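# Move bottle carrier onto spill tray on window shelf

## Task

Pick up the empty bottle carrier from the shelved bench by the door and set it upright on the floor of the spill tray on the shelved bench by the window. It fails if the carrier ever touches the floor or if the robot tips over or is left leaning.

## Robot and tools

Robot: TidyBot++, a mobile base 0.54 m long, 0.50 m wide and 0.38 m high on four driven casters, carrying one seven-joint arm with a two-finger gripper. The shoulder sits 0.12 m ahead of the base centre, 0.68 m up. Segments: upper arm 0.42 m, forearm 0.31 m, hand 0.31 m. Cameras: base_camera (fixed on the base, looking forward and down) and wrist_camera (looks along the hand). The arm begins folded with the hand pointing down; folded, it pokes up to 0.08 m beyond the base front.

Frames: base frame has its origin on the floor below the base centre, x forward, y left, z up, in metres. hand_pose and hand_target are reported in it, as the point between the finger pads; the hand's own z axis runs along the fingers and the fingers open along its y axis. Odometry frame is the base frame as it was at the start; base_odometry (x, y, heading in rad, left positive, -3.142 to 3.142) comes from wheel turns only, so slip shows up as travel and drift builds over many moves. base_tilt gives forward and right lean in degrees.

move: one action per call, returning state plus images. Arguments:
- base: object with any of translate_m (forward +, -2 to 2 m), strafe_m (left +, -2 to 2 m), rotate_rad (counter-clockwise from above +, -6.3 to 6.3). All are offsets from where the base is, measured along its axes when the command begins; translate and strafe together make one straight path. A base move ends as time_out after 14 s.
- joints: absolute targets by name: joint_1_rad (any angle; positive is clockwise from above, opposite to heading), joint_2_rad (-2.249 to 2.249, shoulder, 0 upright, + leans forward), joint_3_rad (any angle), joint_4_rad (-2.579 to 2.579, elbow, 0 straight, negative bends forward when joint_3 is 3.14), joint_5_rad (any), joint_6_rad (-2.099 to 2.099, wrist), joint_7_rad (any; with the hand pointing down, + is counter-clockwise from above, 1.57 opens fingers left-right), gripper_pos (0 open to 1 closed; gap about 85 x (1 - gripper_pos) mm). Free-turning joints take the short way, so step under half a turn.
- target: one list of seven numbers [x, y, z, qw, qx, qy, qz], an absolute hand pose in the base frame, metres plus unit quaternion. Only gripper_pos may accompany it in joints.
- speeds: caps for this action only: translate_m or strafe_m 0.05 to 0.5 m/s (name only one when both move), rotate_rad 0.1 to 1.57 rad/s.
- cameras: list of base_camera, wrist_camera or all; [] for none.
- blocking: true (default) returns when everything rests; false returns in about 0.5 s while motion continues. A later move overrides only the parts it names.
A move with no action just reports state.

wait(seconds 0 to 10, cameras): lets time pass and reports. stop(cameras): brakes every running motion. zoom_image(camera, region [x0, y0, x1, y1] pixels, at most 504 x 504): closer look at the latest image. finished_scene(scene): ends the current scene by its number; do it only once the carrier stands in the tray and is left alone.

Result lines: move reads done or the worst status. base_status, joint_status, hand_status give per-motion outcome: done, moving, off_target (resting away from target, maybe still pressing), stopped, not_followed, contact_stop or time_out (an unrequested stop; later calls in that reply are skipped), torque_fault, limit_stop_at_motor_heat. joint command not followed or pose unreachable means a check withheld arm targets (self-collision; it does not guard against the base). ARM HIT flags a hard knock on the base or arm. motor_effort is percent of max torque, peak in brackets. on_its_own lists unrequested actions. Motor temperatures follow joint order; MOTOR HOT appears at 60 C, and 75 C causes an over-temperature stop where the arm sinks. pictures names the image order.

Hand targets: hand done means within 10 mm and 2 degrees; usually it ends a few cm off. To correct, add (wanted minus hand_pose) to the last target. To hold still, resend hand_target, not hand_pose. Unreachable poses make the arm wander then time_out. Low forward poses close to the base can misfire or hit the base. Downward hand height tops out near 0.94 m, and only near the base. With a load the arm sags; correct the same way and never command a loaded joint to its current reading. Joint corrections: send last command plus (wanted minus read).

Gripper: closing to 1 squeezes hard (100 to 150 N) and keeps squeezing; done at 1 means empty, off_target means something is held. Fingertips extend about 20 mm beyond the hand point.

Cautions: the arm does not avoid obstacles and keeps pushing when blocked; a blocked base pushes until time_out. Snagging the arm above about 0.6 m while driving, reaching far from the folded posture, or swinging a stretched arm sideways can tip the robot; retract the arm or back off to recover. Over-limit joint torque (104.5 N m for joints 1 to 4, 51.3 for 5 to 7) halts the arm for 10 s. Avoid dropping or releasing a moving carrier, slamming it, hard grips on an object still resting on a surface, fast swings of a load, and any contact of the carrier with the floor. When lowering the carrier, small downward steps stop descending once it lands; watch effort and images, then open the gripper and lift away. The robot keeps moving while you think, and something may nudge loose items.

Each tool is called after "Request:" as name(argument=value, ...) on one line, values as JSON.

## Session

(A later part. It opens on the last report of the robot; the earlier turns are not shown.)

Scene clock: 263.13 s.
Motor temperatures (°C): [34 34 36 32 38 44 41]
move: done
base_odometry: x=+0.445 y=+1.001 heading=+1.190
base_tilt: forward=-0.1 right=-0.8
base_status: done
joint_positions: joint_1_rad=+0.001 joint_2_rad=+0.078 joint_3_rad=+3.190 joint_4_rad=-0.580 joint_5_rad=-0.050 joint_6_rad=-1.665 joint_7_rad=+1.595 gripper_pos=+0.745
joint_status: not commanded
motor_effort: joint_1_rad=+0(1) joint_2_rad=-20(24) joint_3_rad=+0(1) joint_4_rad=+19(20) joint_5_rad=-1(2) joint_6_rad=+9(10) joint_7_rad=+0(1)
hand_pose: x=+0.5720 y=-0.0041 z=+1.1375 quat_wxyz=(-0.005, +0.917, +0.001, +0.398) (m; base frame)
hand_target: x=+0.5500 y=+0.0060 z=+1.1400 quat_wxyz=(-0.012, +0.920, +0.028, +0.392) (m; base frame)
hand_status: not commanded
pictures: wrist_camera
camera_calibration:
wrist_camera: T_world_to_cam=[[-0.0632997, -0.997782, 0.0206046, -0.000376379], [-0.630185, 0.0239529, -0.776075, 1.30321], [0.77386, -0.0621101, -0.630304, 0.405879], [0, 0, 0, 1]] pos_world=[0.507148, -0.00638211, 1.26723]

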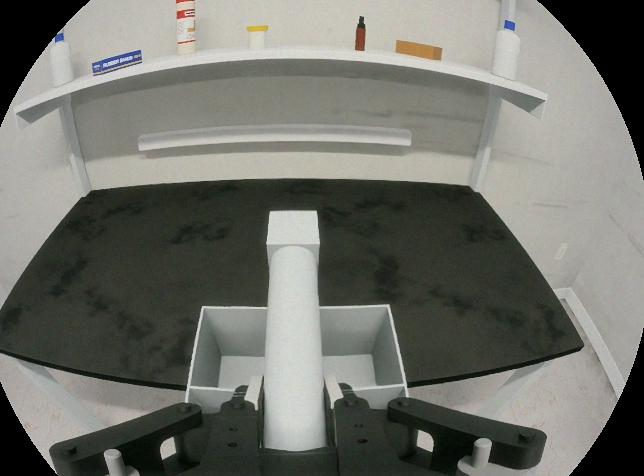

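Request:
move(base={"translate_m": 0.29}, speeds={"translate_m": 0.15}, target=[0.645, 0.006, 1.08, -0.012, 0.93, 0.028, 0.366], cameras=["wrist_camera"])

Request:
move(target=[0.645, 0.006, 1.050, -0.012, 0.93, 0.028, 0.366], cameras=["wrist_camera"])

Scene clock: 274.13 s.
Motor temperatures (°C): [34 34 36 32 38 44 41]
move: off_target
base_odometry: x=+0.553 y=+1.271 heading=+1.190
base_tilt: forward=-0.1 right=-0.8
base_status: done
joint_positions: joint_1_rad=+0.002 joint_2_rad=+0.234 joint_3_rad=+3.183 joint_4_rad=-0.621 joint_5_rad=-0.050 joint_6_rad=-1.636 joint_7_rad=+1.595 gripper_pos=+0.745
joint_status: not commanded
motor_effort: joint_1_rad=+0(1) joint_2_rad=-27(33) joint_3_rad=+0(1) joint_4_rad=+19(22) joint_5_rad=+0(2) joint_6_rad=+6(10) joint_7_rad=+0(1)
hand_pose: x=+0.6428 y=-0.0016 z=+1.0496 quat_wxyz=(-0.008, +0.947, +0.002, +0.320) (m; base frame)
hand_target: x=+0.6450 y=+0.0060 z=+1.0800 quat_wxyz=(-0.012, +0.930, +0.028, +0.366) (m; base frame)
hand_status: off_target (0.031 m and 6.4 deg from the pose sent, 0.093 m and 5.1 deg at the start)
pictures: wrist_camera
camera_calibration:
wrist_camera: T_world_to_cam=[[-0.0534939, -0.998189, 0.0275045, -0.00520873], [-0.751627, 0.0221161, -0.659217, 1.23499], [0.657415, -0.0559373, -0.751449, 0.497846], [0, 0, 0, 1]] pos_world=[0.60068, -0.00466427, 1.18837]

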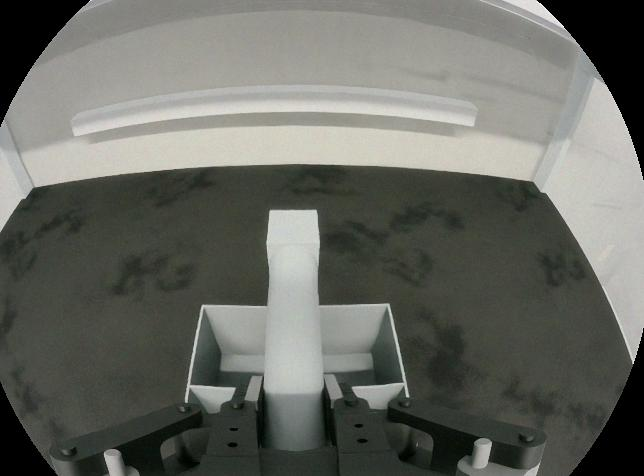

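Scene clock: 275.33 s.
Motor temperatures (°C): [34 34 36 32 38 44 41]
move: off_target
base_odometry: x=+0.553 y=+1.271 heading=+1.190
base_tilt: forward=-0.1 right=-0.8
base_status: not commanded
joint_positions: joint_1_rad=+0.002 joint_2_rad=+0.154 joint_3_rad=+3.183 joint_4_rad=-0.802 joint_5_rad=-0.050 joint_6_rad=-1.501 joint_7_rad=+1.595 gripper_pos=+0.745
joint_status: not commanded
motor_effort: joint_1_rad=+0(1) joint_2_rad=-22(28) joint_3_rad=+0(1) joint_4_rad=+18(20) joint_5_rad=-2(2) joint_6_rad=+5(8) joint_7_rad=+0(1)
hand_pose: x=+0.6376 y=-0.0030 z=+1.0381 quat_wxyz=(-0.010, +0.942, -0.001, +0.336) (m; base frame)
hand_target: x=+0.6450 y=+0.0060 z=+1.0500 quat_wxyz=(-0.012, +0.930, +0.028, +0.366) (m; base frame)
hand_status: off_target (0.017 m and 5.0 deg from the pose sent, 0.008 m and 6.4 deg at the start)
pictures: wrist_camera
camera_calibration:
wrist_camera: T_world_to_cam=[[-0.0599331, -0.99801, 0.0195727, 0.0057875], [-0.727998, 0.0302859, -0.68491, 1.23509], [0.682955, -0.0552977, -0.728365, 0.452311], [0, 0, 0, 1]] pos_world=[0.590583, -0.00661815, 1.17526]

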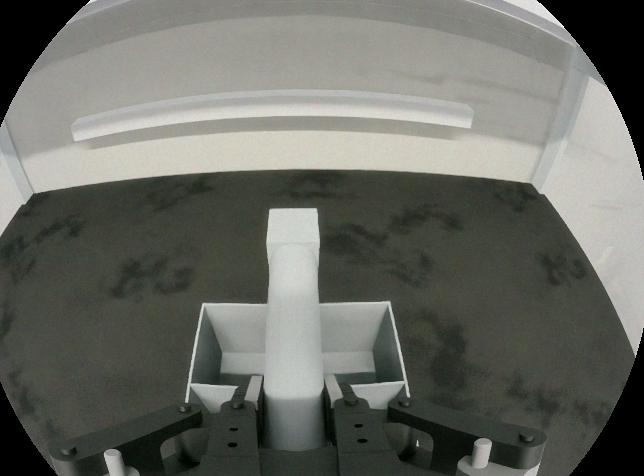

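Request:
move(target=[0.645, 0.006, 1.046, -0.012, 0.92, 0.028, 0.392], cameras=[])

Request:
move(target=[0.645, 0.006, 1.036, -0.012, 0.92, 0.028, 0.392], cameras=["wrist_camera"])

Scene clock: 279.87 s.
Motor temperatures (°C): [34 34 36 32 38 44 41]
move: off_target
base_odometry: x=+0.553 y=+1.271 heading=+1.190
base_tilt: forward=-0.1 right=-0.8
base_status: not commanded
joint_positions: joint_1_rad=+0.002 joint_2_rad=+0.097 joint_3_rad=+3.183 joint_4_rad=-0.933 joint_5_rad=-0.050 joint_6_rad=-1.379 joint_7_rad=+1.595 gripper_pos=+0.745
joint_status: not commanded
motor_effort: joint_1_rad=+0(1) joint_2_rad=-21(22) joint_3_rad=+0(1) joint_4_rad=+18(20) joint_5_rad=-1(3) joint_6_rad=+6(6) joint_7_rad=+0(1)
hand_pose: x=+0.6381 y=-0.0043 z=+1.0310 quat_wxyz=(-0.011, +0.933, -0.004, +0.358) (m; base frame)
hand_target: x=+0.6450 y=+0.0060 z=+1.0460 quat_wxyz=(-0.012, +0.920, +0.028, +0.392) (m; base frame)
hand_status: off_target (0.019 m and 5.5 deg from the pose sent, 0.014 m and 7.6 deg at the start)
pictures: none
No camera images: "cameras" was empty.

Scene clock: 280.60 s.
Motor temperatures (°C): [34 34 36 32 38 44 41]
move: off_target
base_odometry: x=+0.553 y=+1.271 heading=+1.190
base_tilt: forward=-0.1 right=-0.8
base_status: not commanded
joint_positions: joint_1_rad=+0.002 joint_2_rad=+0.077 joint_3_rad=+3.183 joint_4_rad=-0.980 joint_5_rad=-0.050 joint_6_rad=-1.330 joint_7_rad=+1.595 gripper_pos=+0.745
joint_status: not commanded
motor_effort: joint_1_rad=+1(1) joint_2_rad=-19(21) joint_3_rad=+1(1) joint_4_rad=+18(19) joint_5_rad=-1(2) joint_6_rad=+5(6) joint_7_rad=+0(1)
hand_pose: x=+0.6391 y=-0.0048 z=+1.0290 quat_wxyz=(-0.011, +0.930, -0.005, +0.369) (m; base frame)
hand_target: x=+0.6450 y=+0.0060 z=+1.0360 quat_wxyz=(-0.012, +0.920, +0.028, +0.392) (m; base frame)
hand_status: off_target (0.014 m and 4.8 deg from the pose sent, 0.013 m and 5.5 deg at the start)
pictures: wrist_camera
camera_calibration:
wrist_camera: T_world_to_cam=[[-0.0681573, -0.99762, 0.010444, 0.0189058], [-0.678774, 0.0386967, -0.733327, 1.24835], [0.731178, -0.0570707, -0.679796, 0.363746], [0, 0, 0, 1]] pos_world=[0.582672, -0.0086869, 1.16252]

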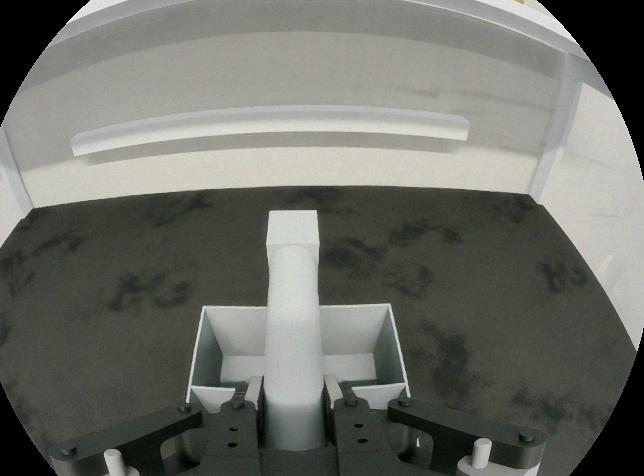

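Request:
move(joints={"gripper_pos": 0.5}, cameras=[])

Request:
move(joints={"gripper_pos": 0.0}, cameras=["wrist_camera"])

Scene clock: 285.63 s.
Motor temperatures (°C): [34 34 36 32 38 44 41]
move: done
base_odometry: x=+0.553 y=+1.271 heading=+1.190
base_tilt: forward=-0.1 right=-0.8
base_status: not commanded
joint_positions: joint_1_rad=+0.002 joint_2_rad=+0.077 joint_3_rad=+3.183 joint_4_rad=-0.987 joint_5_rad=-0.050 joint_6_rad=-1.330 joint_7_rad=+1.595 gripper_pos=+0.500
joint_status: all done
motor_effort: joint_1_rad=+0(1) joint_2_rad=-21(22) joint_3_rad=+0(2) joint_4_rad=+19(21) joint_5_rad=-1(2) joint_6_rad=+6(7) joint_7_rad=+0(1)
hand_pose: x=+0.6385 y=-0.0048 z=+1.0255 quat_wxyz=(-0.011, +0.931, -0.005, +0.365) (m; base frame)
hand_target: x=+0.6450 y=+0.0060 z=+1.0360 quat_wxyz=(-0.012, +0.920, +0.028, +0.392) (m; base frame)
hand_status: not commanded
pictures: none
No camera images: "cameras" was empty.

Scene clock: 286.47 s.
Motor temperatures (°C): [34 34 36 32 38 44 41]
move: done
base_odometry: x=+0.553 y=+1.271 heading=+1.190
base_tilt: forward=-0.1 right=-0.8
base_status: not commanded
joint_positions: joint_1_rad=+0.002 joint_2_rad=+0.077 joint_3_rad=+3.183 joint_4_rad=-0.987 joint_5_rad=-0.050 joint_6_rad=-1.330 joint_7_rad=+1.595 gripper_pos=+0.000
joint_status: all done
motor_effort: joint_1_rad=+0(1) joint_2_rad=-21(21) joint_3_rad=+0(1) joint_4_rad=+19(20) joint_5_rad=-1(2) joint_6_rad=+6(7) joint_7_rad=+0(1)
hand_pose: x=+0.6385 y=-0.0048 z=+1.0255 quat_wxyz=(-0.011, +0.931, -0.005, +0.365) (m; base frame)
hand_target: x=+0.6450 y=+0.0060 z=+1.0360 quat_wxyz=(-0.012, +0.920, +0.028, +0.392) (m; base frame)
hand_status: not commanded
pictures: wrist_camera
camera_calibration:
wrist_camera: T_world_to_cam=[[-0.0680764, -0.997624, 0.0106202, 0.0186994], [-0.683925, 0.0389146, -0.728514, 1.24383], [0.72637, -0.056858, -0.684949, 0.370152], [0, 0, 0, 1]] pos_world=[0.583092, -0.00870216, 1.15948]

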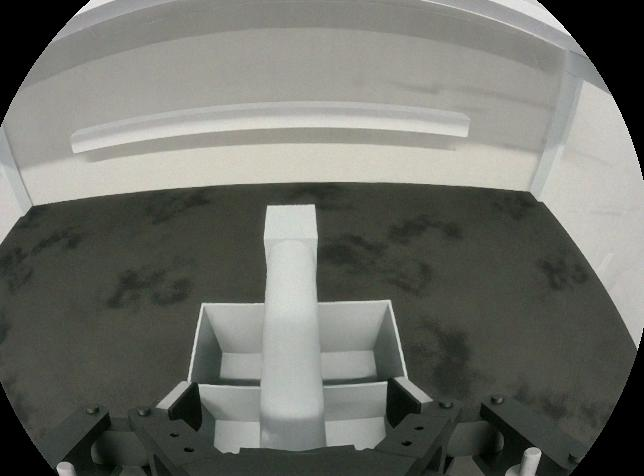

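Request:
move(target=[0.60, 0.006, 1.10, -0.012, 0.92, 0.028, 0.392], cameras=[])

Request:
move(base={"translate_m": -0.25}, speeds={"translate_m": 0.2}, cameras=[])

Request:
move(target=[0.56, 0.006, 1.03, -0.012, 0.777, 0.028, 0.629], cameras=["wrist_camera"])

Scene clock: 299.60 s.
Motor temperatures (°C): [34 34 36 32 38 44 41]
move: off_target
base_odometry: x=+0.553 y=+1.271 heading=+1.190
base_tilt: forward=-0.1 right=-0.8
base_status: not commanded
joint_positions: joint_1_rad=+0.002 joint_2_rad=+0.074 joint_3_rad=+3.183 joint_4_rad=-0.773 joint_5_rad=-0.050 joint_6_rad=-1.450 joint_7_rad=+1.595 gripper_pos=+0.000
joint_status: not commanded
motor_effort: joint_1_rad=+0(1) joint_2_rad=-19(22) joint_3_rad=+0(1) joint_4_rad=+18(21) joint_5_rad=-1(2) joint_6_rad=+6(7) joint_7_rad=+0(1)
hand_pose: x=+0.6191 y=-0.0035 z=+1.1028 quat_wxyz=(-0.009, +0.912, -0.001, +0.410) (m; base frame)
hand_target: x=+0.6000 y=+0.0060 z=+1.1000 quat_wxyz=(-0.012, +0.920, +0.028, +0.392) (m; base frame)
hand_status: off_target (0.022 m and 4.0 deg from the pose sent, 0.085 m and 5.0 deg at the start)
pictures: none
No camera images: "cameras" was empty.

Scene clock: 301.60 s.
Motor temperatures (°C): [34 34 36 32 38 44 41]
move: done
base_odometry: x=+0.460 y=+1.038 heading=+1.191
base_tilt: forward=-0.1 right=-0.8
base_status: done
joint_positions: joint_1_rad=+0.002 joint_2_rad=+0.068 joint_3_rad=+3.183 joint_4_rad=-0.772 joint_5_rad=-0.050 joint_6_rad=-1.453 joint_7_rad=+1.595 gripper_pos=+0.000
joint_status: not commanded
motor_effort: joint_1_rad=+0(2) joint_2_rad=-19(24) joint_3_rad=+0(1) joint_4_rad=+18(19) joint_5_rad=-1(2) joint_6_rad=+6(7) joint_7_rad=+0(1)
hand_pose: x=+0.6157 y=-0.0034 z=+1.1057 quat_wxyz=(-0.009, +0.911, -0.001, +0.412) (m; base frame)
hand_target: x=+0.6000 y=+0.0060 z=+1.1000 quat_wxyz=(-0.012, +0.920, +0.028, +0.392) (m; base frame)
hand_status: not commanded
pictures: none
No camera images: "cameras" was empty.

Scene clock: 304.37 s.
Motor temperatures (°C): [34 34 36 32 38 44 41]
move: off_target
base_odometry: x=+0.460 y=+1.038 heading=+1.191
base_tilt: forward=-0.1 right=-0.8
base_status: not commanded
joint_positions: joint_1_rad=-0.120 joint_2_rad=-0.417 joint_3_rad=+3.227 joint_4_rad=-1.877 joint_5_rad=-0.050 joint_6_rad=-0.388 joint_7_rad=+1.595 gripper_pos=+0.000
joint_status: not commanded
motor_effort: joint_1_rad=+0(1) joint_2_rad=-6(19) joint_3_rad=+0(1) joint_4_rad=+23(24) joint_5_rad=+0(2) joint_6_rad=+8(9) joint_7_rad=+1(1)
hand_pose: x=+0.5617 y=+0.0140 z=+1.0160 quat_wxyz=(-0.040, +0.798, +0.003, +0.601) (m; base frame)
hand_target: x=+0.5600 y=+0.0060 z=+1.0300 quat_wxyz=(-0.012, +0.777, +0.028, +0.629) (m; base frame)
hand_status: off_target (0.016 m and 5.9 deg from the pose sent, 0.094 m and 29.5 deg at the start)
pictures: wrist_camera
camera_calibration:
wrist_camera: T_world_to_cam=[[-0.0218425, -0.997588, -0.0658906, 0.0841047], [-0.21067, 0.0690191, -0.975118, 1.16795], [0.977313, -0.00741788, -0.21167, -0.202023], [0, 0, 0, 1]] pos_world=[0.445329, 0.00179214, 1.10167]

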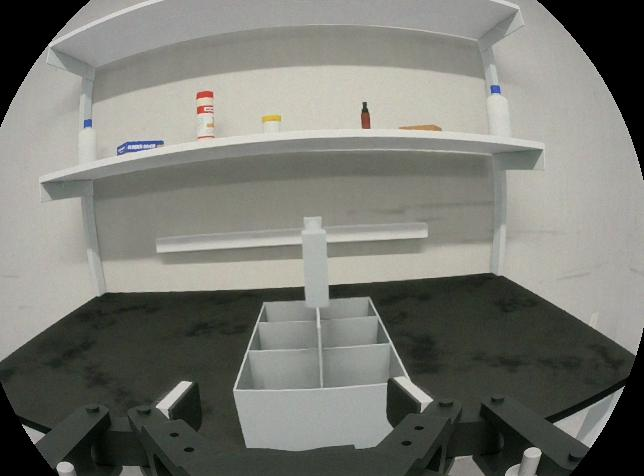

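Request:
move(joints={"joint_1_rad": 0.03, "joint_2_rad": -0.43, "joint_3_rad": 3.11, "joint_4_rad": -1.877, "joint_5_rad": -0.03, "joint_6_rad": -0.29, "joint_7_rad": 1.56}, cameras=["wrist_camera"])

Scene clock: 310.67 s.
Motor temperatures (°C): [34 34 36 32 38 44 41]
move: done
base_odometry: x=+0.460 y=+1.038 heading=+1.191
base_tilt: forward=-0.1 right=-0.8
base_status: not commanded
joint_positions: joint_1_rad=+0.018 joint_2_rad=-0.417 joint_3_rad=+3.124 joint_4_rad=-1.877 joint_5_rad=-0.050 joint_6_rad=-0.366 joint_7_rad=+1.595 gripper_pos=+0.000
joint_status: all done
motor_effort: joint_1_rad=-1(1) joint_2_rad=-6(7) joint_3_rad=+1(2) joint_4_rad=+23(24) joint_5_rad=-1(2) joint_6_rad=+8(9) joint_7_rad=+0(1)
hand_pose: x=+0.5622 y=+0.0085 z=+1.0226 quat_wxyz=(-0.011, +0.791, -0.002, +0.611) (m; base frame)
hand_target: x=+0.5623 y=+0.0083 z=+1.0513 quat_wxyz=(-0.011, +0.763, -0.009, +0.646) (m; base frame)
hand_status: not commanded
pictures: wrist_camera
camera_calibration:
wrist_camera: T_world_to_cam=[[-0.0653686, -0.997526, -0.0258677, 0.0625519], [-0.184858, 0.0375802, -0.982047, 1.16764], [0.980589, -0.0594131, -0.186857, -0.227911], [0, 0, 0, 1]] pos_world=[0.443424, 0.00497598, 1.10571]

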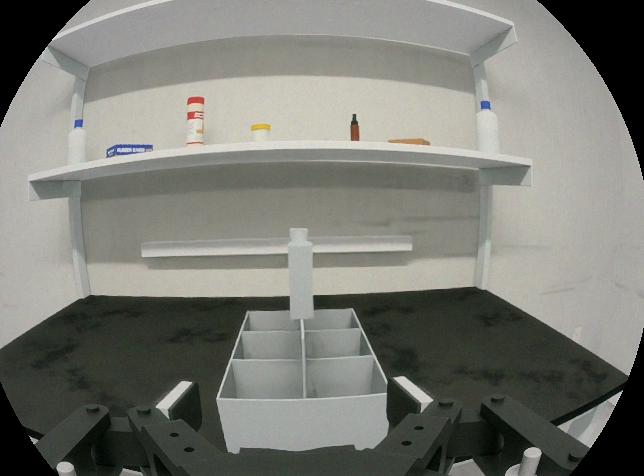

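Request:
move(joints={"joint_1_rad": 0.055}, base={"translate_m": 0.18}, speeds={"translate_m": 0.15}, cameras=["wrist_camera"])

Scene clock: 320.50 s.
Motor temperatures (°C): [34 34 36 32 38 44 41]
move: done
base_odometry: x=+0.526 y=+1.206 heading=+1.191
base_tilt: forward=-0.1 right=-0.8
base_status: done
joint_positions: joint_1_rad=+0.047 joint_2_rad=-0.424 joint_3_rad=+3.121 joint_4_rad=-1.877 joint_5_rad=-0.050 joint_6_rad=-0.363 joint_7_rad=+1.595 gripper_pos=+0.000
joint_status: all done
motor_effort: joint_1_rad=+0(1) joint_2_rad=-6(9) joint_3_rad=+1(2) joint_4_rad=+23(24) joint_5_rad=-1(1) joint_6_rad=+8(9) joint_7_rad=+0(1)
hand_pose: x=+0.5601 y=-0.0028 z=+1.0265 quat_wxyz=(-0.002, +0.788, -0.012, +0.615) (m; base frame)
hand_target: x=+0.5624 y=-0.0028 z=+1.0513 quat_wxyz=(-0.003, +0.763, -0.018, +0.646) (m; base frame)
hand_status: not commanded
pictures: wrist_camera
camera_calibration:
wrist_camera: T_world_to_cam=[[-0.0915119, -0.995484, -0.0252619, 0.0653374], [-0.174171, 0.040978, -0.983862, 1.16741], [0.980454, -0.0856353, -0.177134, -0.235747], [0, 0, 0, 1]] pos_world=[0.440447, -0.00298414, 1.10846]

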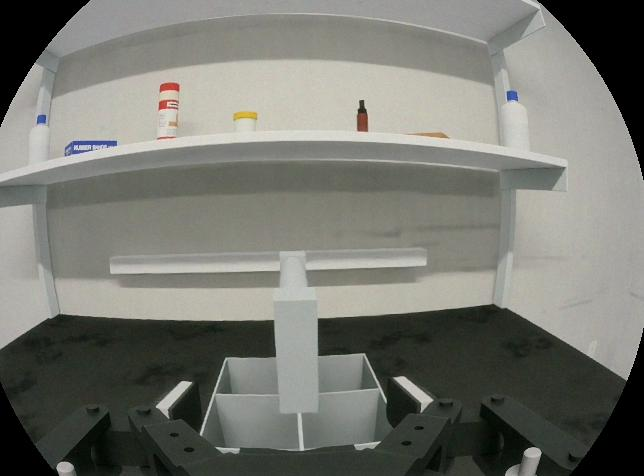

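Request:
move(base={"translate_m": 0.09}, speeds={"translate_m": 0.1}, cameras=["wrist_camera"])

Scene clock: 327.90 s.
Motor temperatures (°C): [34 34 36 32 38 44 41]
move: done
base_odometry: x=+0.560 y=+1.290 heading=+1.191
base_tilt: forward=-0.1 right=-0.8
base_status: done
joint_positions: joint_1_rad=+0.047 joint_2_rad=-0.425 joint_3_rad=+3.121 joint_4_rad=-1.877 joint_5_rad=-0.050 joint_6_rad=-0.362 joint_7_rad=+1.595 gripper_pos=+0.000
joint_status: not commanded
motor_effort: joint_1_rad=+0(1) joint_2_rad=-6(9) joint_3_rad=+1(2) joint_4_rad=+23(25) joint_5_rad=-1(1) joint_6_rad=+9(9) joint_7_rad=+0(1)
hand_pose: x=+0.5597 y=-0.0027 z=+1.0273 quat_wxyz=(-0.002, +0.788, -0.012, +0.616) (m; base frame)
hand_target: x=+0.5624 y=-0.0028 z=+1.0513 quat_wxyz=(-0.003, +0.763, -0.018, +0.646) (m; base frame)
hand_status: not commanded
pictures: wrist_camera
camera_calibration:
wrist_camera: T_world_to_cam=[[-0.0914613, -0.995486, -0.0253509, 0.065411], [-0.172273, 0.0408913, -0.9842, 1.16738], [0.980794, -0.0856489, -0.175235, -0.237348], [0, 0, 0, 1]] pos_world=[0.439879, -0.00294834, 1.109]

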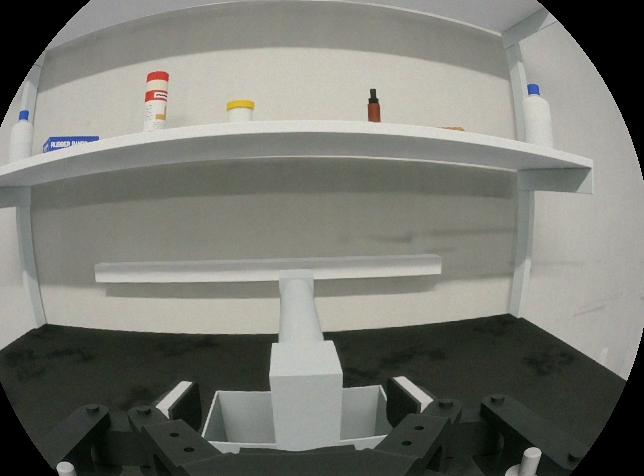

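Request:
move(joints={"joint_1_rad": 0.07}, base={"translate_m": 0.03}, speeds={"translate_m": 0.05}, cameras=["wrist_camera"])

Scene clock: 333.30 s.
Motor temperatures (°C): [34 34 36 32 38 44 41]
move: done
base_odometry: x=+0.571 y=+1.318 heading=+1.191
base_tilt: forward=-0.1 right=-0.8
base_status: done
joint_positions: joint_1_rad=+0.062 joint_2_rad=-0.425 joint_3_rad=+3.121 joint_4_rad=-1.877 joint_5_rad=-0.050 joint_6_rad=-0.362 joint_7_rad=+1.595 gripper_pos=+0.000
joint_status: all done
motor_effort: joint_1_rad=-1(1) joint_2_rad=-6(9) joint_3_rad=+1(2) joint_4_rad=+22(23) joint_5_rad=+0(1) joint_6_rad=+8(9) joint_7_rad=+0(1)
hand_pose: x=+0.5596 y=-0.0092 z=+1.0274 quat_wxyz=(+0.003, +0.787, -0.018, +0.616) (m; base frame)
hand_target: x=+0.5623 y=-0.0094 z=+1.0513 quat_wxyz=(+0.002, +0.763, -0.024, +0.646) (m; base frame)
hand_status: not commanded
pictures: wrist_camera
camera_calibration:
wrist_camera: T_world_to_cam=[[-0.106138, -0.994031, -0.0252454, 0.0670948], [-0.171215, 0.0432792, -0.984283, 1.16729], [0.9795, -0.100147, -0.174787, -0.237629], [0, 0, 0, 1]] pos_world=[0.439736, -0.00762278, 1.1091]

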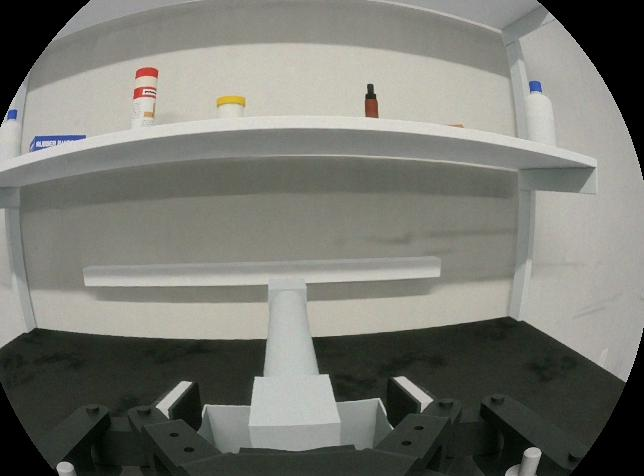

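Request:
move(base={"translate_m": 0.02}, speeds={"translate_m": 0.05}, cameras=["wrist_camera"])

Scene clock: 339.47 s.
Motor temperatures (°C): [34 34 36 32 38 44 41]
move: done
base_odometry: x=+0.578 y=+1.336 heading=+1.191
base_tilt: forward=-0.1 right=-0.8
base_status: done
joint_positions: joint_1_rad=+0.062 joint_2_rad=-0.426 joint_3_rad=+3.121 joint_4_rad=-1.877 joint_5_rad=-0.050 joint_6_rad=-0.362 joint_7_rad=+1.595 gripper_pos=+0.000
joint_status: not commanded
motor_effort: joint_1_rad=+0(1) joint_2_rad=-6(9) joint_3_rad=+1(2) joint_4_rad=+23(24) joint_5_rad=+0(1) joint_6_rad=+8(9) joint_7_rad=+0(1)
hand_pose: x=+0.5593 y=-0.0092 z=+1.0278 quat_wxyz=(+0.003, +0.787, -0.018, +0.617) (m; base frame)
hand_target: x=+0.5623 y=-0.0094 z=+1.0513 quat_wxyz=(+0.002, +0.763, -0.024, +0.646) (m; base frame)
hand_status: not commanded
pictures: wrist_camera
camera_calibration:
wrist_camera: T_world_to_cam=[[-0.106122, -0.994031, -0.0252961, 0.0671352], [-0.170224, 0.0432255, -0.984457, 1.16727], [0.979674, -0.100167, -0.173796, -0.238432], [0, 0, 0, 1]] pos_world=[0.439408, -0.0076043, 1.10939]

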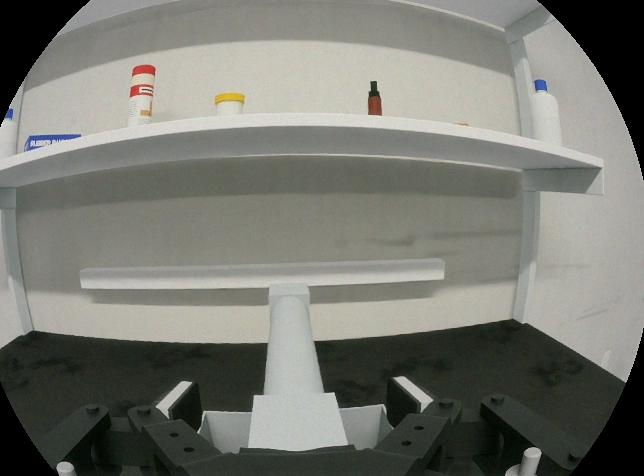

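Request:
move(base={"translate_m": 0.01}, speeds={"translate_m": 0.05}, cameras=[])

Request:
move(joints={"gripper_pos": 0.85}, cameras=["wrist_camera"])

Scene clock: 344.60 s.
Motor temperatures (°C): [34 34 36 32 38 44 41]
move: done
base_odometry: x=+0.582 y=+1.346 heading=+1.192
base_tilt: forward=-0.1 right=-0.8
base_status: done
joint_positions: joint_1_rad=+0.062 joint_2_rad=-0.426 joint_3_rad=+3.121 joint_4_rad=-1.877 joint_5_rad=-0.050 joint_6_rad=-0.361 joint_7_rad=+1.595 gripper_pos=+0.000
joint_status: not commanded
motor_effort: joint_1_rad=-1(1) joint_2_rad=-6(8) joint_3_rad=+1(2) joint_4_rad=+23(24) joint_5_rad=-1(1) joint_6_rad=+8(9) joint_7_rad=+1(1)
hand_pose: x=+0.5594 y=-0.0092 z=+1.0280 quat_wxyz=(+0.003, +0.787, -0.018, +0.617) (m; base frame)
hand_target: x=+0.5623 y=-0.0094 z=+1.0513 quat_wxyz=(+0.002, +0.763, -0.024, +0.646) (m; base frame)
hand_status: not commanded
pictures: none
No camera images: "cameras" was empty.

Scene clock: 345.63 s.
Motor temperatures (°C): [34 34 36 32 38 44 41]
move: off_target
base_odometry: x=+0.582 y=+1.346 heading=+1.192
base_tilt: forward=-0.1 right=-0.8
base_status: not commanded
joint_positions: joint_1_rad=+0.062 joint_2_rad=-0.426 joint_3_rad=+3.121 joint_4_rad=-1.877 joint_5_rad=-0.050 joint_6_rad=-0.361 joint_7_rad=+1.595 gripper_pos=+0.648
joint_status: gripper_pos off_target (ended at +0.648, target +0.850)
motor_effort: joint_1_rad=-1(1) joint_2_rad=-6(6) joint_3_rad=+1(2) joint_4_rad=+23(24) joint_5_rad=-1(2) joint_6_rad=+8(9) joint_7_rad=-1(1)
hand_pose: x=+0.5594 y=-0.0092 z=+1.0280 quat_wxyz=(+0.003, +0.787, -0.018, +0.617) (m; base frame)
hand_target: x=+0.5623 y=-0.0094 z=+1.0513 quat_wxyz=(+0.002, +0.763, -0.024, +0.646) (m; base frame)
hand_status: not commanded
pictures: wrist_camera
camera_calibration:
wrist_camera: T_world_to_cam=[[-0.106107, -0.994033, -0.0253084, 0.0671588], [-0.169716, 0.0431831, -0.984546, 1.16724], [0.979764, -0.100172, -0.173286, -0.239029], [0, 0, 0, 1]] pos_world=[0.439417, -0.00759087, 1.10948]

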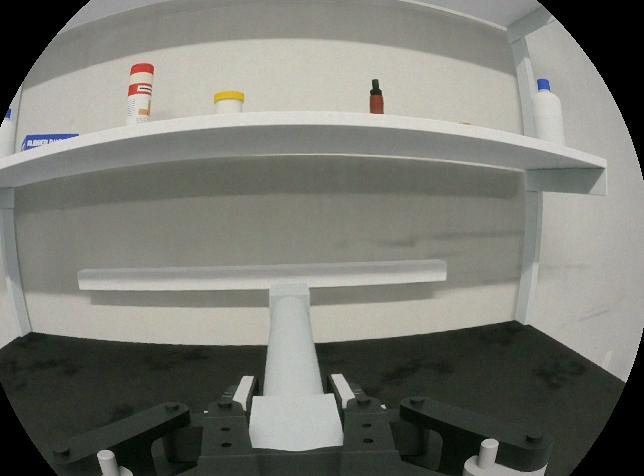

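Request:
move(joints={"gripper_pos": 0.2}, cameras=[])

Request:
move(base={"translate_m": 0.012}, speeds={"translate_m": 0.05}, cameras=["wrist_camera"])

Request:
move(joints={"gripper_pos": 0.85}, cameras=["wrist_camera"])

Scene clock: 360.83 s.
Motor temperatures (°C): [34 34 36 32 38 44 41]
move: done
base_odometry: x=+0.582 y=+1.346 heading=+1.192
base_tilt: forward=-0.1 right=-0.8
base_status: not commanded
joint_positions: joint_1_rad=+0.062 joint_2_rad=-0.426 joint_3_rad=+3.121 joint_4_rad=-1.877 joint_5_rad=-0.050 joint_6_rad=-0.361 joint_7_rad=+1.595 gripper_pos=+0.200
joint_status: all done
motor_effort: joint_1_rad=-1(1) joint_2_rad=-6(6) joint_3_rad=+1(2) joint_4_rad=+23(24) joint_5_rad=-1(2) joint_6_rad=+9(9) joint_7_rad=+0(1)
hand_pose: x=+0.5594 y=-0.0092 z=+1.0280 quat_wxyz=(+0.003, +0.787, -0.018, +0.617) (m; base frame)
hand_target: x=+0.5623 y=-0.0094 z=+1.0513 quat_wxyz=(+0.002, +0.763, -0.024, +0.646) (m; base frame)
hand_status: not commanded
pictures: none
No camera images: "cameras" was empty.

Scene clock: 361.53 s.
Motor temperatures (°C): [34 34 36 32 38 44 41]
move: done
base_odometry: x=+0.586 y=+1.357 heading=+1.192
base_tilt: forward=-0.1 right=-0.8
base_status: done
joint_positions: joint_1_rad=+0.062 joint_2_rad=-0.426 joint_3_rad=+3.121 joint_4_rad=-1.877 joint_5_rad=-0.050 joint_6_rad=-0.361 joint_7_rad=+1.595 gripper_pos=+0.200
joint_status: not commanded
motor_effort: joint_1_rad=+0(1) joint_2_rad=-6(7) joint_3_rad=+1(1) joint_4_rad=+23(24) joint_5_rad=+0(1) joint_6_rad=+8(9) joint_7_rad=+0(1)
hand_pose: x=+0.5593 y=-0.0092 z=+1.0282 quat_wxyz=(+0.003, +0.787, -0.018, +0.617) (m; base frame)
hand_target: x=+0.5623 y=-0.0094 z=+1.0513 quat_wxyz=(+0.002, +0.763, -0.024, +0.646) (m; base frame)
hand_status: not commanded
pictures: wrist_camera
camera_calibration:
wrist_camera: T_world_to_cam=[[-0.10611, -0.994031, -0.0253554, 0.0672083], [-0.168974, 0.0431543, -0.984675, 1.1672], [0.979892, -0.1002, -0.172545, -0.239788], [0, 0, 0, 1]] pos_world=[0.439325, -0.00758933, 1.10964]

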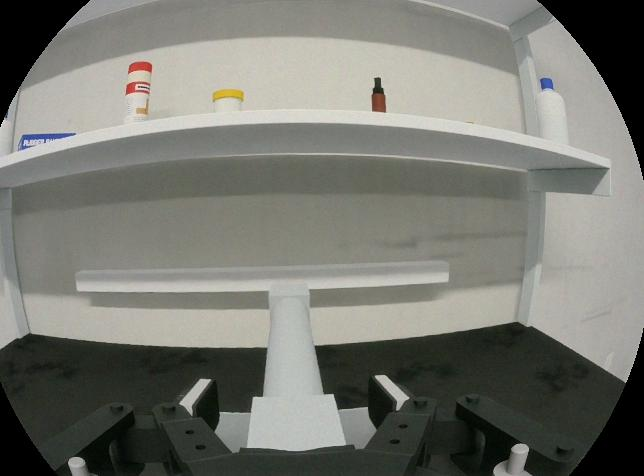

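Scene clock: 362.43 s.
Motor temperatures (°C): [34 34 36 32 38 44 41]
move: off_target
base_odometry: x=+0.586 y=+1.357 heading=+1.192
base_tilt: forward=-0.1 right=-0.8
base_status: not commanded
joint_positions: joint_1_rad=+0.062 joint_2_rad=-0.426 joint_3_rad=+3.121 joint_4_rad=-1.877 joint_5_rad=-0.050 joint_6_rad=-0.360 joint_7_rad=+1.595 gripper_pos=+0.648
joint_status: gripper_pos off_target (ended at +0.648, target +0.850)
motor_effort: joint_1_rad=+0(1) joint_2_rad=-6(6) joint_3_rad=+2(2) joint_4_rad=+25(25) joint_5_rad=-2(2) joint_6_rad=+9(10) joint_7_rad=-1(1)
hand_pose: x=+0.5593 y=-0.0091 z=+1.0282 quat_wxyz=(+0.003, +0.787, -0.018, +0.617) (m; base frame)
hand_target: x=+0.5623 y=-0.0094 z=+1.0513 quat_wxyz=(+0.002, +0.763, -0.024, +0.646) (m; base frame)
hand_status: not commanded
pictures: wrist_camera
camera_calibration:
wrist_camera: T_world_to_cam=[[-0.106058, -0.994037, -0.0253353, 0.0671903], [-0.168918, 0.0431196, -0.984686, 1.1672], [0.979907, -0.100154, -0.172484, -0.239857], [0, 0, 0, 1]] pos_world=[0.439325, -0.00756221, 1.10965]

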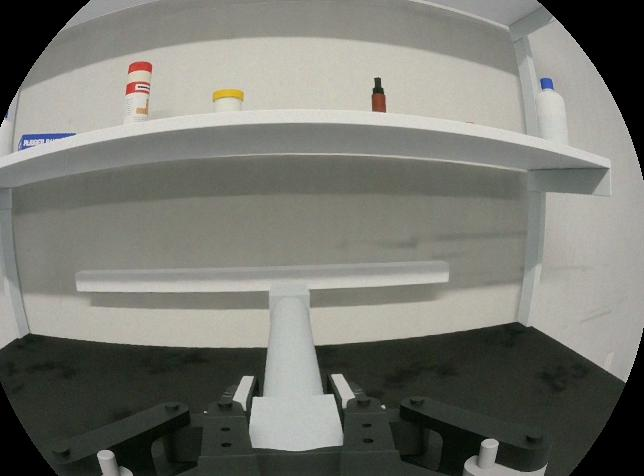

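Request:
move(target=[0.5623, -0.0094, 1.085, 0.002, 0.763, -0.024, 0.646], joints={"gripper_pos": 1.0}, cameras=["wrist_camera"])

Scene clock: 369.07 s.
Motor temperatures (°C): [34 34 36 32 38 44 41]
move: off_target
base_odometry: x=+0.586 y=+1.357 heading=+1.192
base_tilt: forward=-0.1 right=-0.8
base_status: not commanded
joint_positions: joint_1_rad=+0.061 joint_2_rad=-0.406 joint_3_rad=+3.121 joint_4_rad=-1.792 joint_5_rad=-0.044 joint_6_rad=-0.382 joint_7_rad=+1.593 gripper_pos=+0.648
joint_status: gripper_pos off_target (ended at +0.648, target +1.000)
motor_effort: joint_1_rad=-1(1) joint_2_rad=-9(11) joint_3_rad=+1(2) joint_4_rad=+28(29) joint_5_rad=-1(2) joint_6_rad=+11(13) joint_7_rad=+0(1)
hand_pose: x=+0.5669 y=-0.0090 z=+1.0651 quat_wxyz=(+0.004, +0.773, -0.016, +0.634) (m; base frame)
hand_target: x=+0.5623 y=-0.0094 z=+1.0850 quat_wxyz=(+0.002, +0.763, -0.024, +0.646) (m; base frame)
hand_status: off_target (0.020 m and 2.1 deg from the pose sent, 0.057 m and 4.3 deg at the start)
pictures: wrist_camera
camera_calibration:
wrist_camera: T_world_to_cam=[[-0.103516, -0.99433, -0.0243518, 0.066554], [-0.126338, 0.0374298, -0.991281, 1.18756], [0.986571, -0.0995373, -0.129496, -0.290427], [0, 0, 0, 1]] pos_world=[0.44345, -0.0071818, 1.14121]

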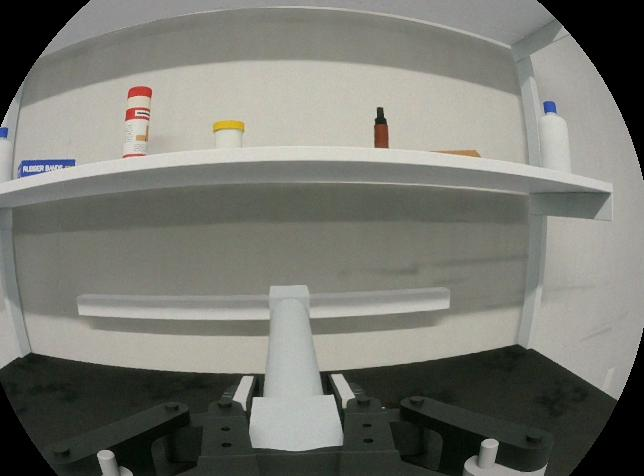

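Request:
move(base={"translate_m": -0.5}, speeds={"translate_m": 0.25}, cameras=["wrist_camera"])

Request:
move(base={"translate_m": -0.58, "rotate_rad": -3.13}, speeds={"translate_m": 0.3, "rotate_rad": 0.7}, target=[0.58, -0.0094, 1.32, 0.002, 0.78, -0.024, 0.626], cameras=["wrist_camera"])

Scene clock: 378.13 s.
Motor temperatures (°C): [34 34 36 32 38 44 41]
move: done
base_odometry: x=+0.401 y=+0.893 heading=+1.192
base_tilt: forward=-0.1 right=-0.8
base_status: done
joint_positions: joint_1_rad=+0.060 joint_2_rad=-0.398 joint_3_rad=+3.121 joint_4_rad=-1.792 joint_5_rad=-0.043 joint_6_rad=-0.382 joint_7_rad=+1.593 gripper_pos=+0.648
joint_status: not commanded
motor_effort: joint_1_rad=+0(1) joint_2_rad=-10(13) joint_3_rad=+1(3) joint_4_rad=+28(28) joint_5_rad=-1(2) joint_6_rad=+12(13) joint_7_rad=+0(1)
hand_pose: x=+0.5700 y=-0.0090 z=+1.0614 quat_wxyz=(+0.004, +0.776, -0.015, +0.631) (m; base frame)
hand_target: x=+0.5623 y=-0.0094 z=+1.0850 quat_wxyz=(+0.002, +0.763, -0.024, +0.646) (m; base frame)
hand_status: not commanded
pictures: wrist_camera
camera_calibration:
wrist_camera: T_world_to_cam=[[-0.103179, -0.994384, -0.0235436, 0.0657428], [-0.134454, 0.037396, -0.990214, 1.18784], [0.985534, -0.0990037, -0.137557, -0.284876], [0, 0, 0, 1]] pos_world=[0.447247, -0.00725053, 1.13858]

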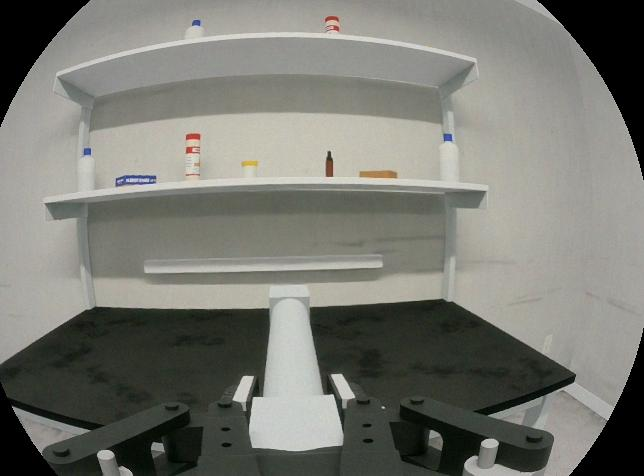

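Scene clock: 383.33 s.
Motor temperatures (°C): [34 34 36 32 38 44 41]
move: off_target
base_odometry: x=+0.186 y=+0.354 heading=-1.938
base_tilt: forward=-0.1 right=-0.8
base_status: done
joint_positions: joint_1_rad=-0.028 joint_2_rad=+0.075 joint_3_rad=+3.190 joint_4_rad=-0.402 joint_5_rad=-0.023 joint_6_rad=-1.320 joint_7_rad=+1.593 gripper_pos=+0.648
joint_status: not commanded
motor_effort: joint_1_rad=+0(2) joint_2_rad=-19(20) joint_3_rad=+0(4) joint_4_rad=+17(29) joint_5_rad=-1(2) joint_6_rad=+11(13) joint_7_rad=+0(1)
hand_pose: x=+0.5986 y=+0.0011 z=+1.3109 quat_wxyz=(+0.004, +0.782, +0.007, +0.623) (m; base frame)
hand_target: x=+0.5800 y=-0.0094 z=+1.3200 quat_wxyz=(+0.002, +0.780, -0.024, +0.626) (m; base frame)
hand_status: off_target (0.023 m and 3.5 deg from the pose sent, 0.259 m and 1.3 deg at the start)
pictures: wrist_camera
camera_calibration:
wrist_camera: T_world_to_cam=[[-0.0690001, -0.997604, 0.00511837, 0.0266421], [-0.155832, 0.00571034, -0.987767, 1.44799], [0.985371, -0.0689536, -0.155852, -0.253646], [0, 0, 0, 1]] pos_world=[0.477416, 0.000819957, 1.39061]

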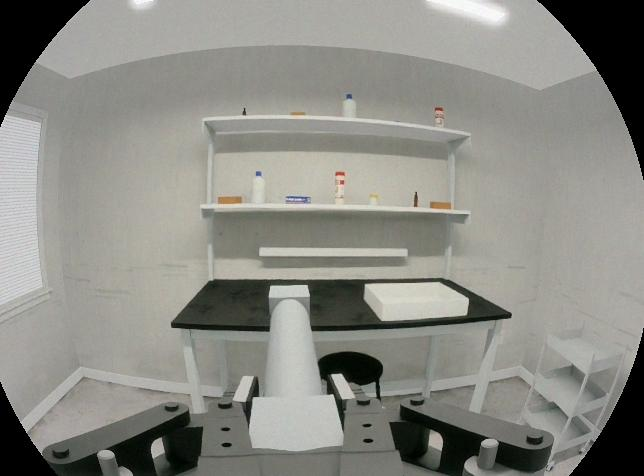

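Request:
zoom_image(camera="wrist_camera", region=[340, 260, 520, 340])

Request:
move(base={"translate_m": 0.55, "strafe_m": -0.56, "rotate_rad": -0.012}, speeds={"translate_m": 0.3}, cameras=["wrist_camera", "base_camera"])

Request:
zoom_image(camera="wrist_camera", region=[120, 240, 460, 420])

Scaled by 2.800.

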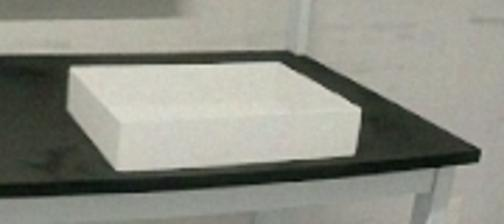

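Scene clock: 403.33 s.
Motor temperatures (°C): [34 34 36 32 38 44 41]
move: done
base_odometry: x=-0.534 y=+0.041 heading=-1.950
base_tilt: forward=-0.1 right=-0.8
base_status: done
joint_positions: joint_1_rad=-0.034 joint_2_rad=+0.086 joint_3_rad=+3.192 joint_4_rad=-0.398 joint_5_rad=-0.021 joint_6_rad=-1.324 joint_7_rad=+1.593 gripper_pos=+0.648
joint_status: not commanded
motor_effort: joint_1_rad=+0(3) joint_2_rad=-20(22) joint_3_rad=+0(3) joint_4_rad=+18(18) joint_5_rad=+0(3) joint_6_rad=+11(13) joint_7_rad=+1(1)
hand_pose: x=+0.6046 y=+0.0029 z=+1.3061 quat_wxyz=(+0.004, +0.786, +0.008, +0.619) (m; base frame)
hand_target: x=+0.5800 y=-0.0094 z=+1.3200 quat_wxyz=(+0.002, +0.780, -0.024, +0.626) (m; base frame)
hand_status: not commanded
pictures: base_camera, wrist_camera
camera_calibration:
wrist_camera: T_world_to_cam=[[-0.0666689, -0.997746, 0.00757031, 0.024187], [-0.16667, 0.00365556, -0.986006, 1.44844], [0.983756, -0.0669977, -0.166538, -0.24527], [0, 0, 0, 1]] pos_world=[0.48431, 0.00240509, 1.38715]

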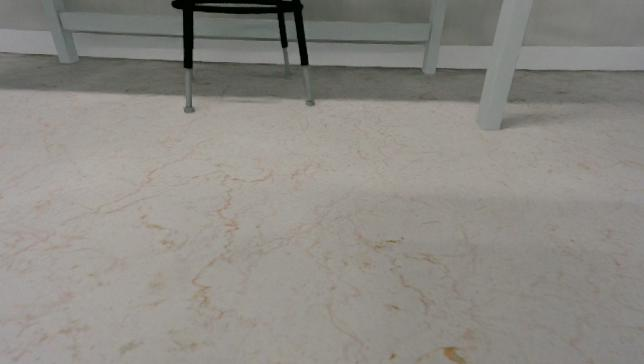

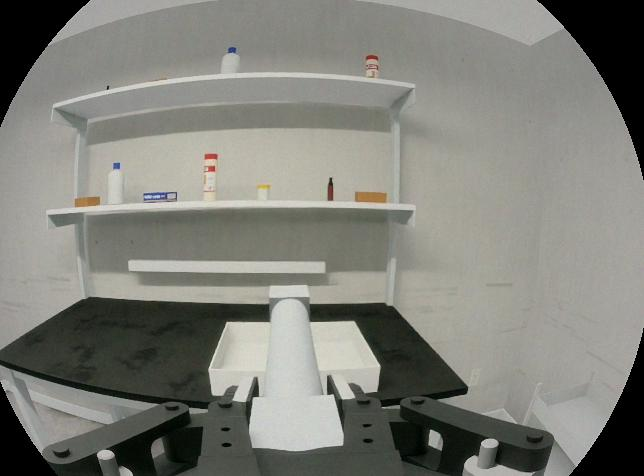

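Scaled by 1.482.

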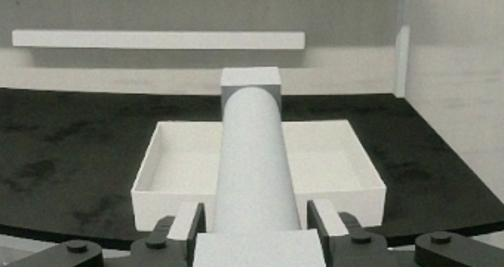

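Request:
move(base={"translate_m": 0.12}, speeds={"translate_m": 0.2}, cameras=["wrist_camera"])

Request:
zoom_image(camera="wrist_camera", region=[160, 280, 430, 430])

Scene clock: 457.20 s.
Motor temperatures (°C): [34 34 35 33 38 44 41]
move: done
base_odometry: x=-0.579 y=-0.070 heading=-1.950
base_tilt: forward=-0.1 right=-0.8
base_status: done
joint_positions: joint_1_rad=-0.034 joint_2_rad=+0.092 joint_3_rad=+3.192 joint_4_rad=-0.396 joint_5_rad=-0.021 joint_6_rad=-1.325 joint_7_rad=+1.593 gripper_pos=+0.648
joint_status: not commanded
motor_effort: joint_1_rad=+0(1) joint_2_rad=-19(24) joint_3_rad=+0(1) joint_4_rad=+17(19) joint_5_rad=+0(1) joint_6_rad=+11(13) joint_7_rad=+0(1)
hand_pose: x=+0.6077 y=+0.0030 z=+1.3040 quat_wxyz=(+0.004, +0.787, +0.008, +0.617) (m; base frame)
hand_target: x=+0.5800 y=-0.0094 z=+1.3200 quat_wxyz=(+0.002, +0.780, -0.024, +0.626) (m; base frame)
hand_status: not commanded
pictures: wrist_camera
camera_calibration:
wrist_camera: T_world_to_cam=[[-0.066616, -0.997746, 0.00812549, 0.0237985], [-0.171252, 0.00341038, -0.985221, 1.44861], [0.982973, -0.067023, -0.171093, -0.242296], [0, 0, 0, 1]] pos_world=[0.487831, 0.00256515, 1.38555]

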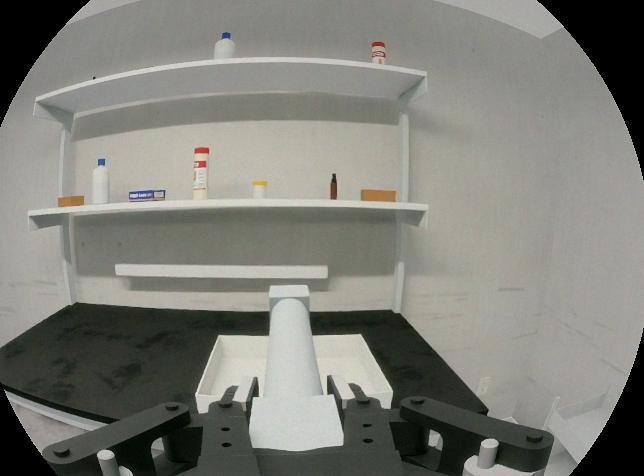

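Scaled by 1.867.

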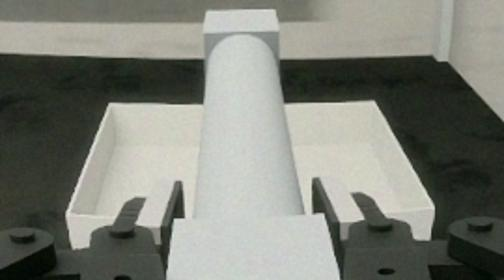

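Request:
move(base={"translate_m": 0.45}, speeds={"translate_m": 0.15}, cameras=["wrist_camera"])

Request:
zoom_image(camera="wrist_camera", region=[100, 240, 500, 440])

Scene clock: 479.17 s.
Motor temperatures (°C): [34 34 35 33 38 43 41]
move: done
base_odometry: x=-0.746 y=-0.488 heading=-1.950
base_tilt: forward=-0.1 right=-0.8
base_status: done
joint_positions: joint_1_rad=-0.034 joint_2_rad=+0.092 joint_3_rad=+3.192 joint_4_rad=-0.395 joint_5_rad=-0.021 joint_6_rad=-1.326 joint_7_rad=+1.593 gripper_pos=+0.648
joint_status: not commanded
motor_effort: joint_1_rad=+0(1) joint_2_rad=-20(24) joint_3_rad=+0(1) joint_4_rad=+18(19) joint_5_rad=+0(1) joint_6_rad=+11(13) joint_7_rad=+0(1)
hand_pose: x=+0.6077 y=+0.0030 z=+1.3040 quat_wxyz=(+0.004, +0.787, +0.008, +0.617) (m; base frame)
hand_target: x=+0.5800 y=-0.0094 z=+1.3200 quat_wxyz=(+0.002, +0.780, -0.024, +0.626) (m; base frame)
hand_status: not commanded
pictures: wrist_camera
camera_calibration:
wrist_camera: T_world_to_cam=[[-0.0666052, -0.997746, 0.00817212, 0.0237436], [-0.171483, 0.00337826, -0.985181, 1.44869], [0.982933, -0.0670195, -0.171322, -0.241942], [0, 0, 0, 1]] pos_world=[0.487821, 0.0025811, 1.38558]

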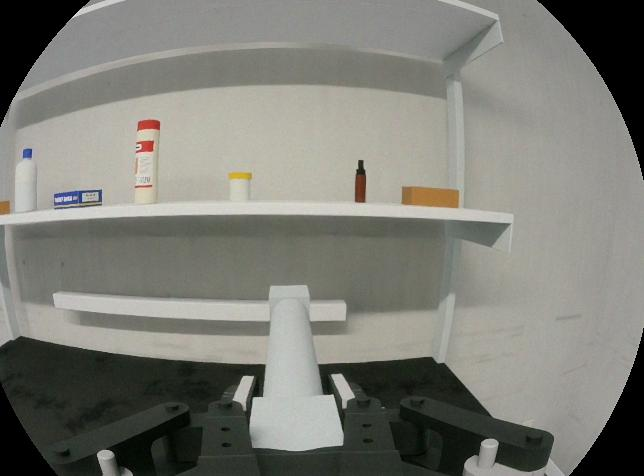

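Scaled by 1.260.

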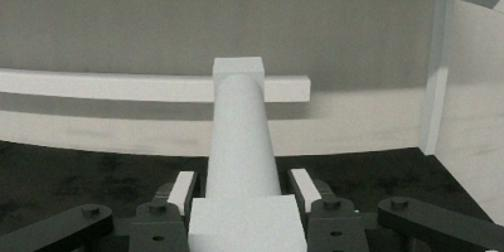

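Request:
move(base={"translate_m": 0.123}, speeds={"translate_m": 0.15}, cameras=["base_camera"])

Request:
move(target=[0.58, -0.0094, 1.30, 0.002, 0.78, -0.024, 0.626], cameras=["wrist_camera"])

Scene clock: 512.93 s.
Motor temperatures (°C): [34 34 35 32 38 43 41]
move: done
base_odometry: x=-0.791 y=-0.603 heading=-1.951
base_tilt: forward=-0.1 right=-0.8
base_status: done
joint_positions: joint_1_rad=-0.034 joint_2_rad=+0.092 joint_3_rad=+3.192 joint_4_rad=-0.394 joint_5_rad=-0.021 joint_6_rad=-1.326 joint_7_rad=+1.593 gripper_pos=+0.648
joint_status: not commanded
motor_effort: joint_1_rad=+1(1) joint_2_rad=-19(24) joint_3_rad=+0(1) joint_4_rad=+17(19) joint_5_rad=-1(1) joint_6_rad=+12(13) joint_7_rad=+0(1)
hand_pose: x=+0.6075 y=+0.0030 z=+1.3041 quat_wxyz=(+0.004, +0.787, +0.008, +0.617) (m; base frame)
hand_target: x=+0.5800 y=-0.0094 z=+1.3200 quat_wxyz=(+0.002, +0.780, -0.024, +0.626) (m; base frame)
hand_status: not commanded
pictures: base_camera

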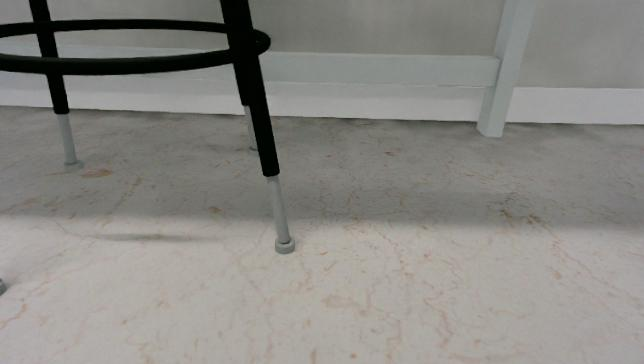

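Scene clock: 514.17 s.
Motor temperatures (°C): [34 34 35 32 38 43 41]
move: off_target
base_odometry: x=-0.791 y=-0.603 heading=-1.951
base_tilt: forward=-0.1 right=-0.8
base_status: not commanded
joint_positions: joint_1_rad=-0.034 joint_2_rad=+0.017 joint_3_rad=+3.182 joint_4_rad=-0.586 joint_5_rad=-0.017 joint_6_rad=-1.315 joint_7_rad=+1.593 gripper_pos=+0.648
joint_status: not commanded
motor_effort: joint_1_rad=-1(1) joint_2_rad=-18(20) joint_3_rad=+0(1) joint_4_rad=+20(20) joint_5_rad=-1(1) joint_6_rad=+11(12) joint_7_rad=+0(1)
hand_pose: x=+0.5974 y=+0.0036 z=+1.2557 quat_wxyz=(+0.001, +0.818, +0.009, +0.575) (m; base frame)
hand_target: x=+0.5800 y=-0.0094 z=+1.3000 quat_wxyz=(+0.002, +0.780, -0.024, +0.626) (m; base frame)
hand_status: off_target (0.049 m and 8.3 deg from the pose sent, 0.030 m and 3.9 deg at the start)
pictures: wrist_camera
camera_calibration:
wrist_camera: T_world_to_cam=[[-0.060731, -0.998084, 0.0117982, 0.0159992], [-0.273662, 0.00528223, -0.961811, 1.43107], [0.959907, -0.0616405, -0.273459, -0.0980455], [0, 0, 0, 1]] pos_world=[0.486716, 0.00236571, 1.34942]

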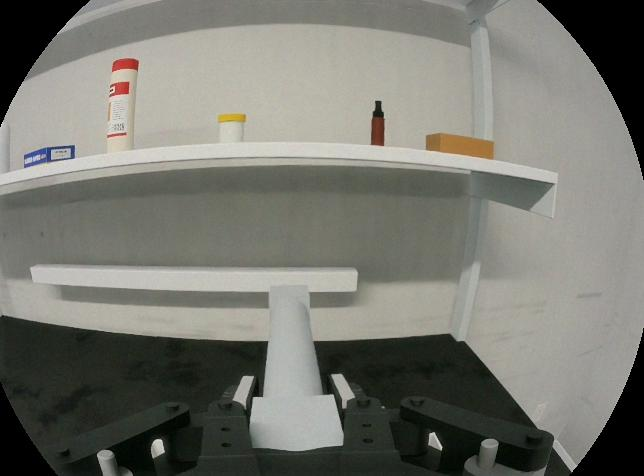

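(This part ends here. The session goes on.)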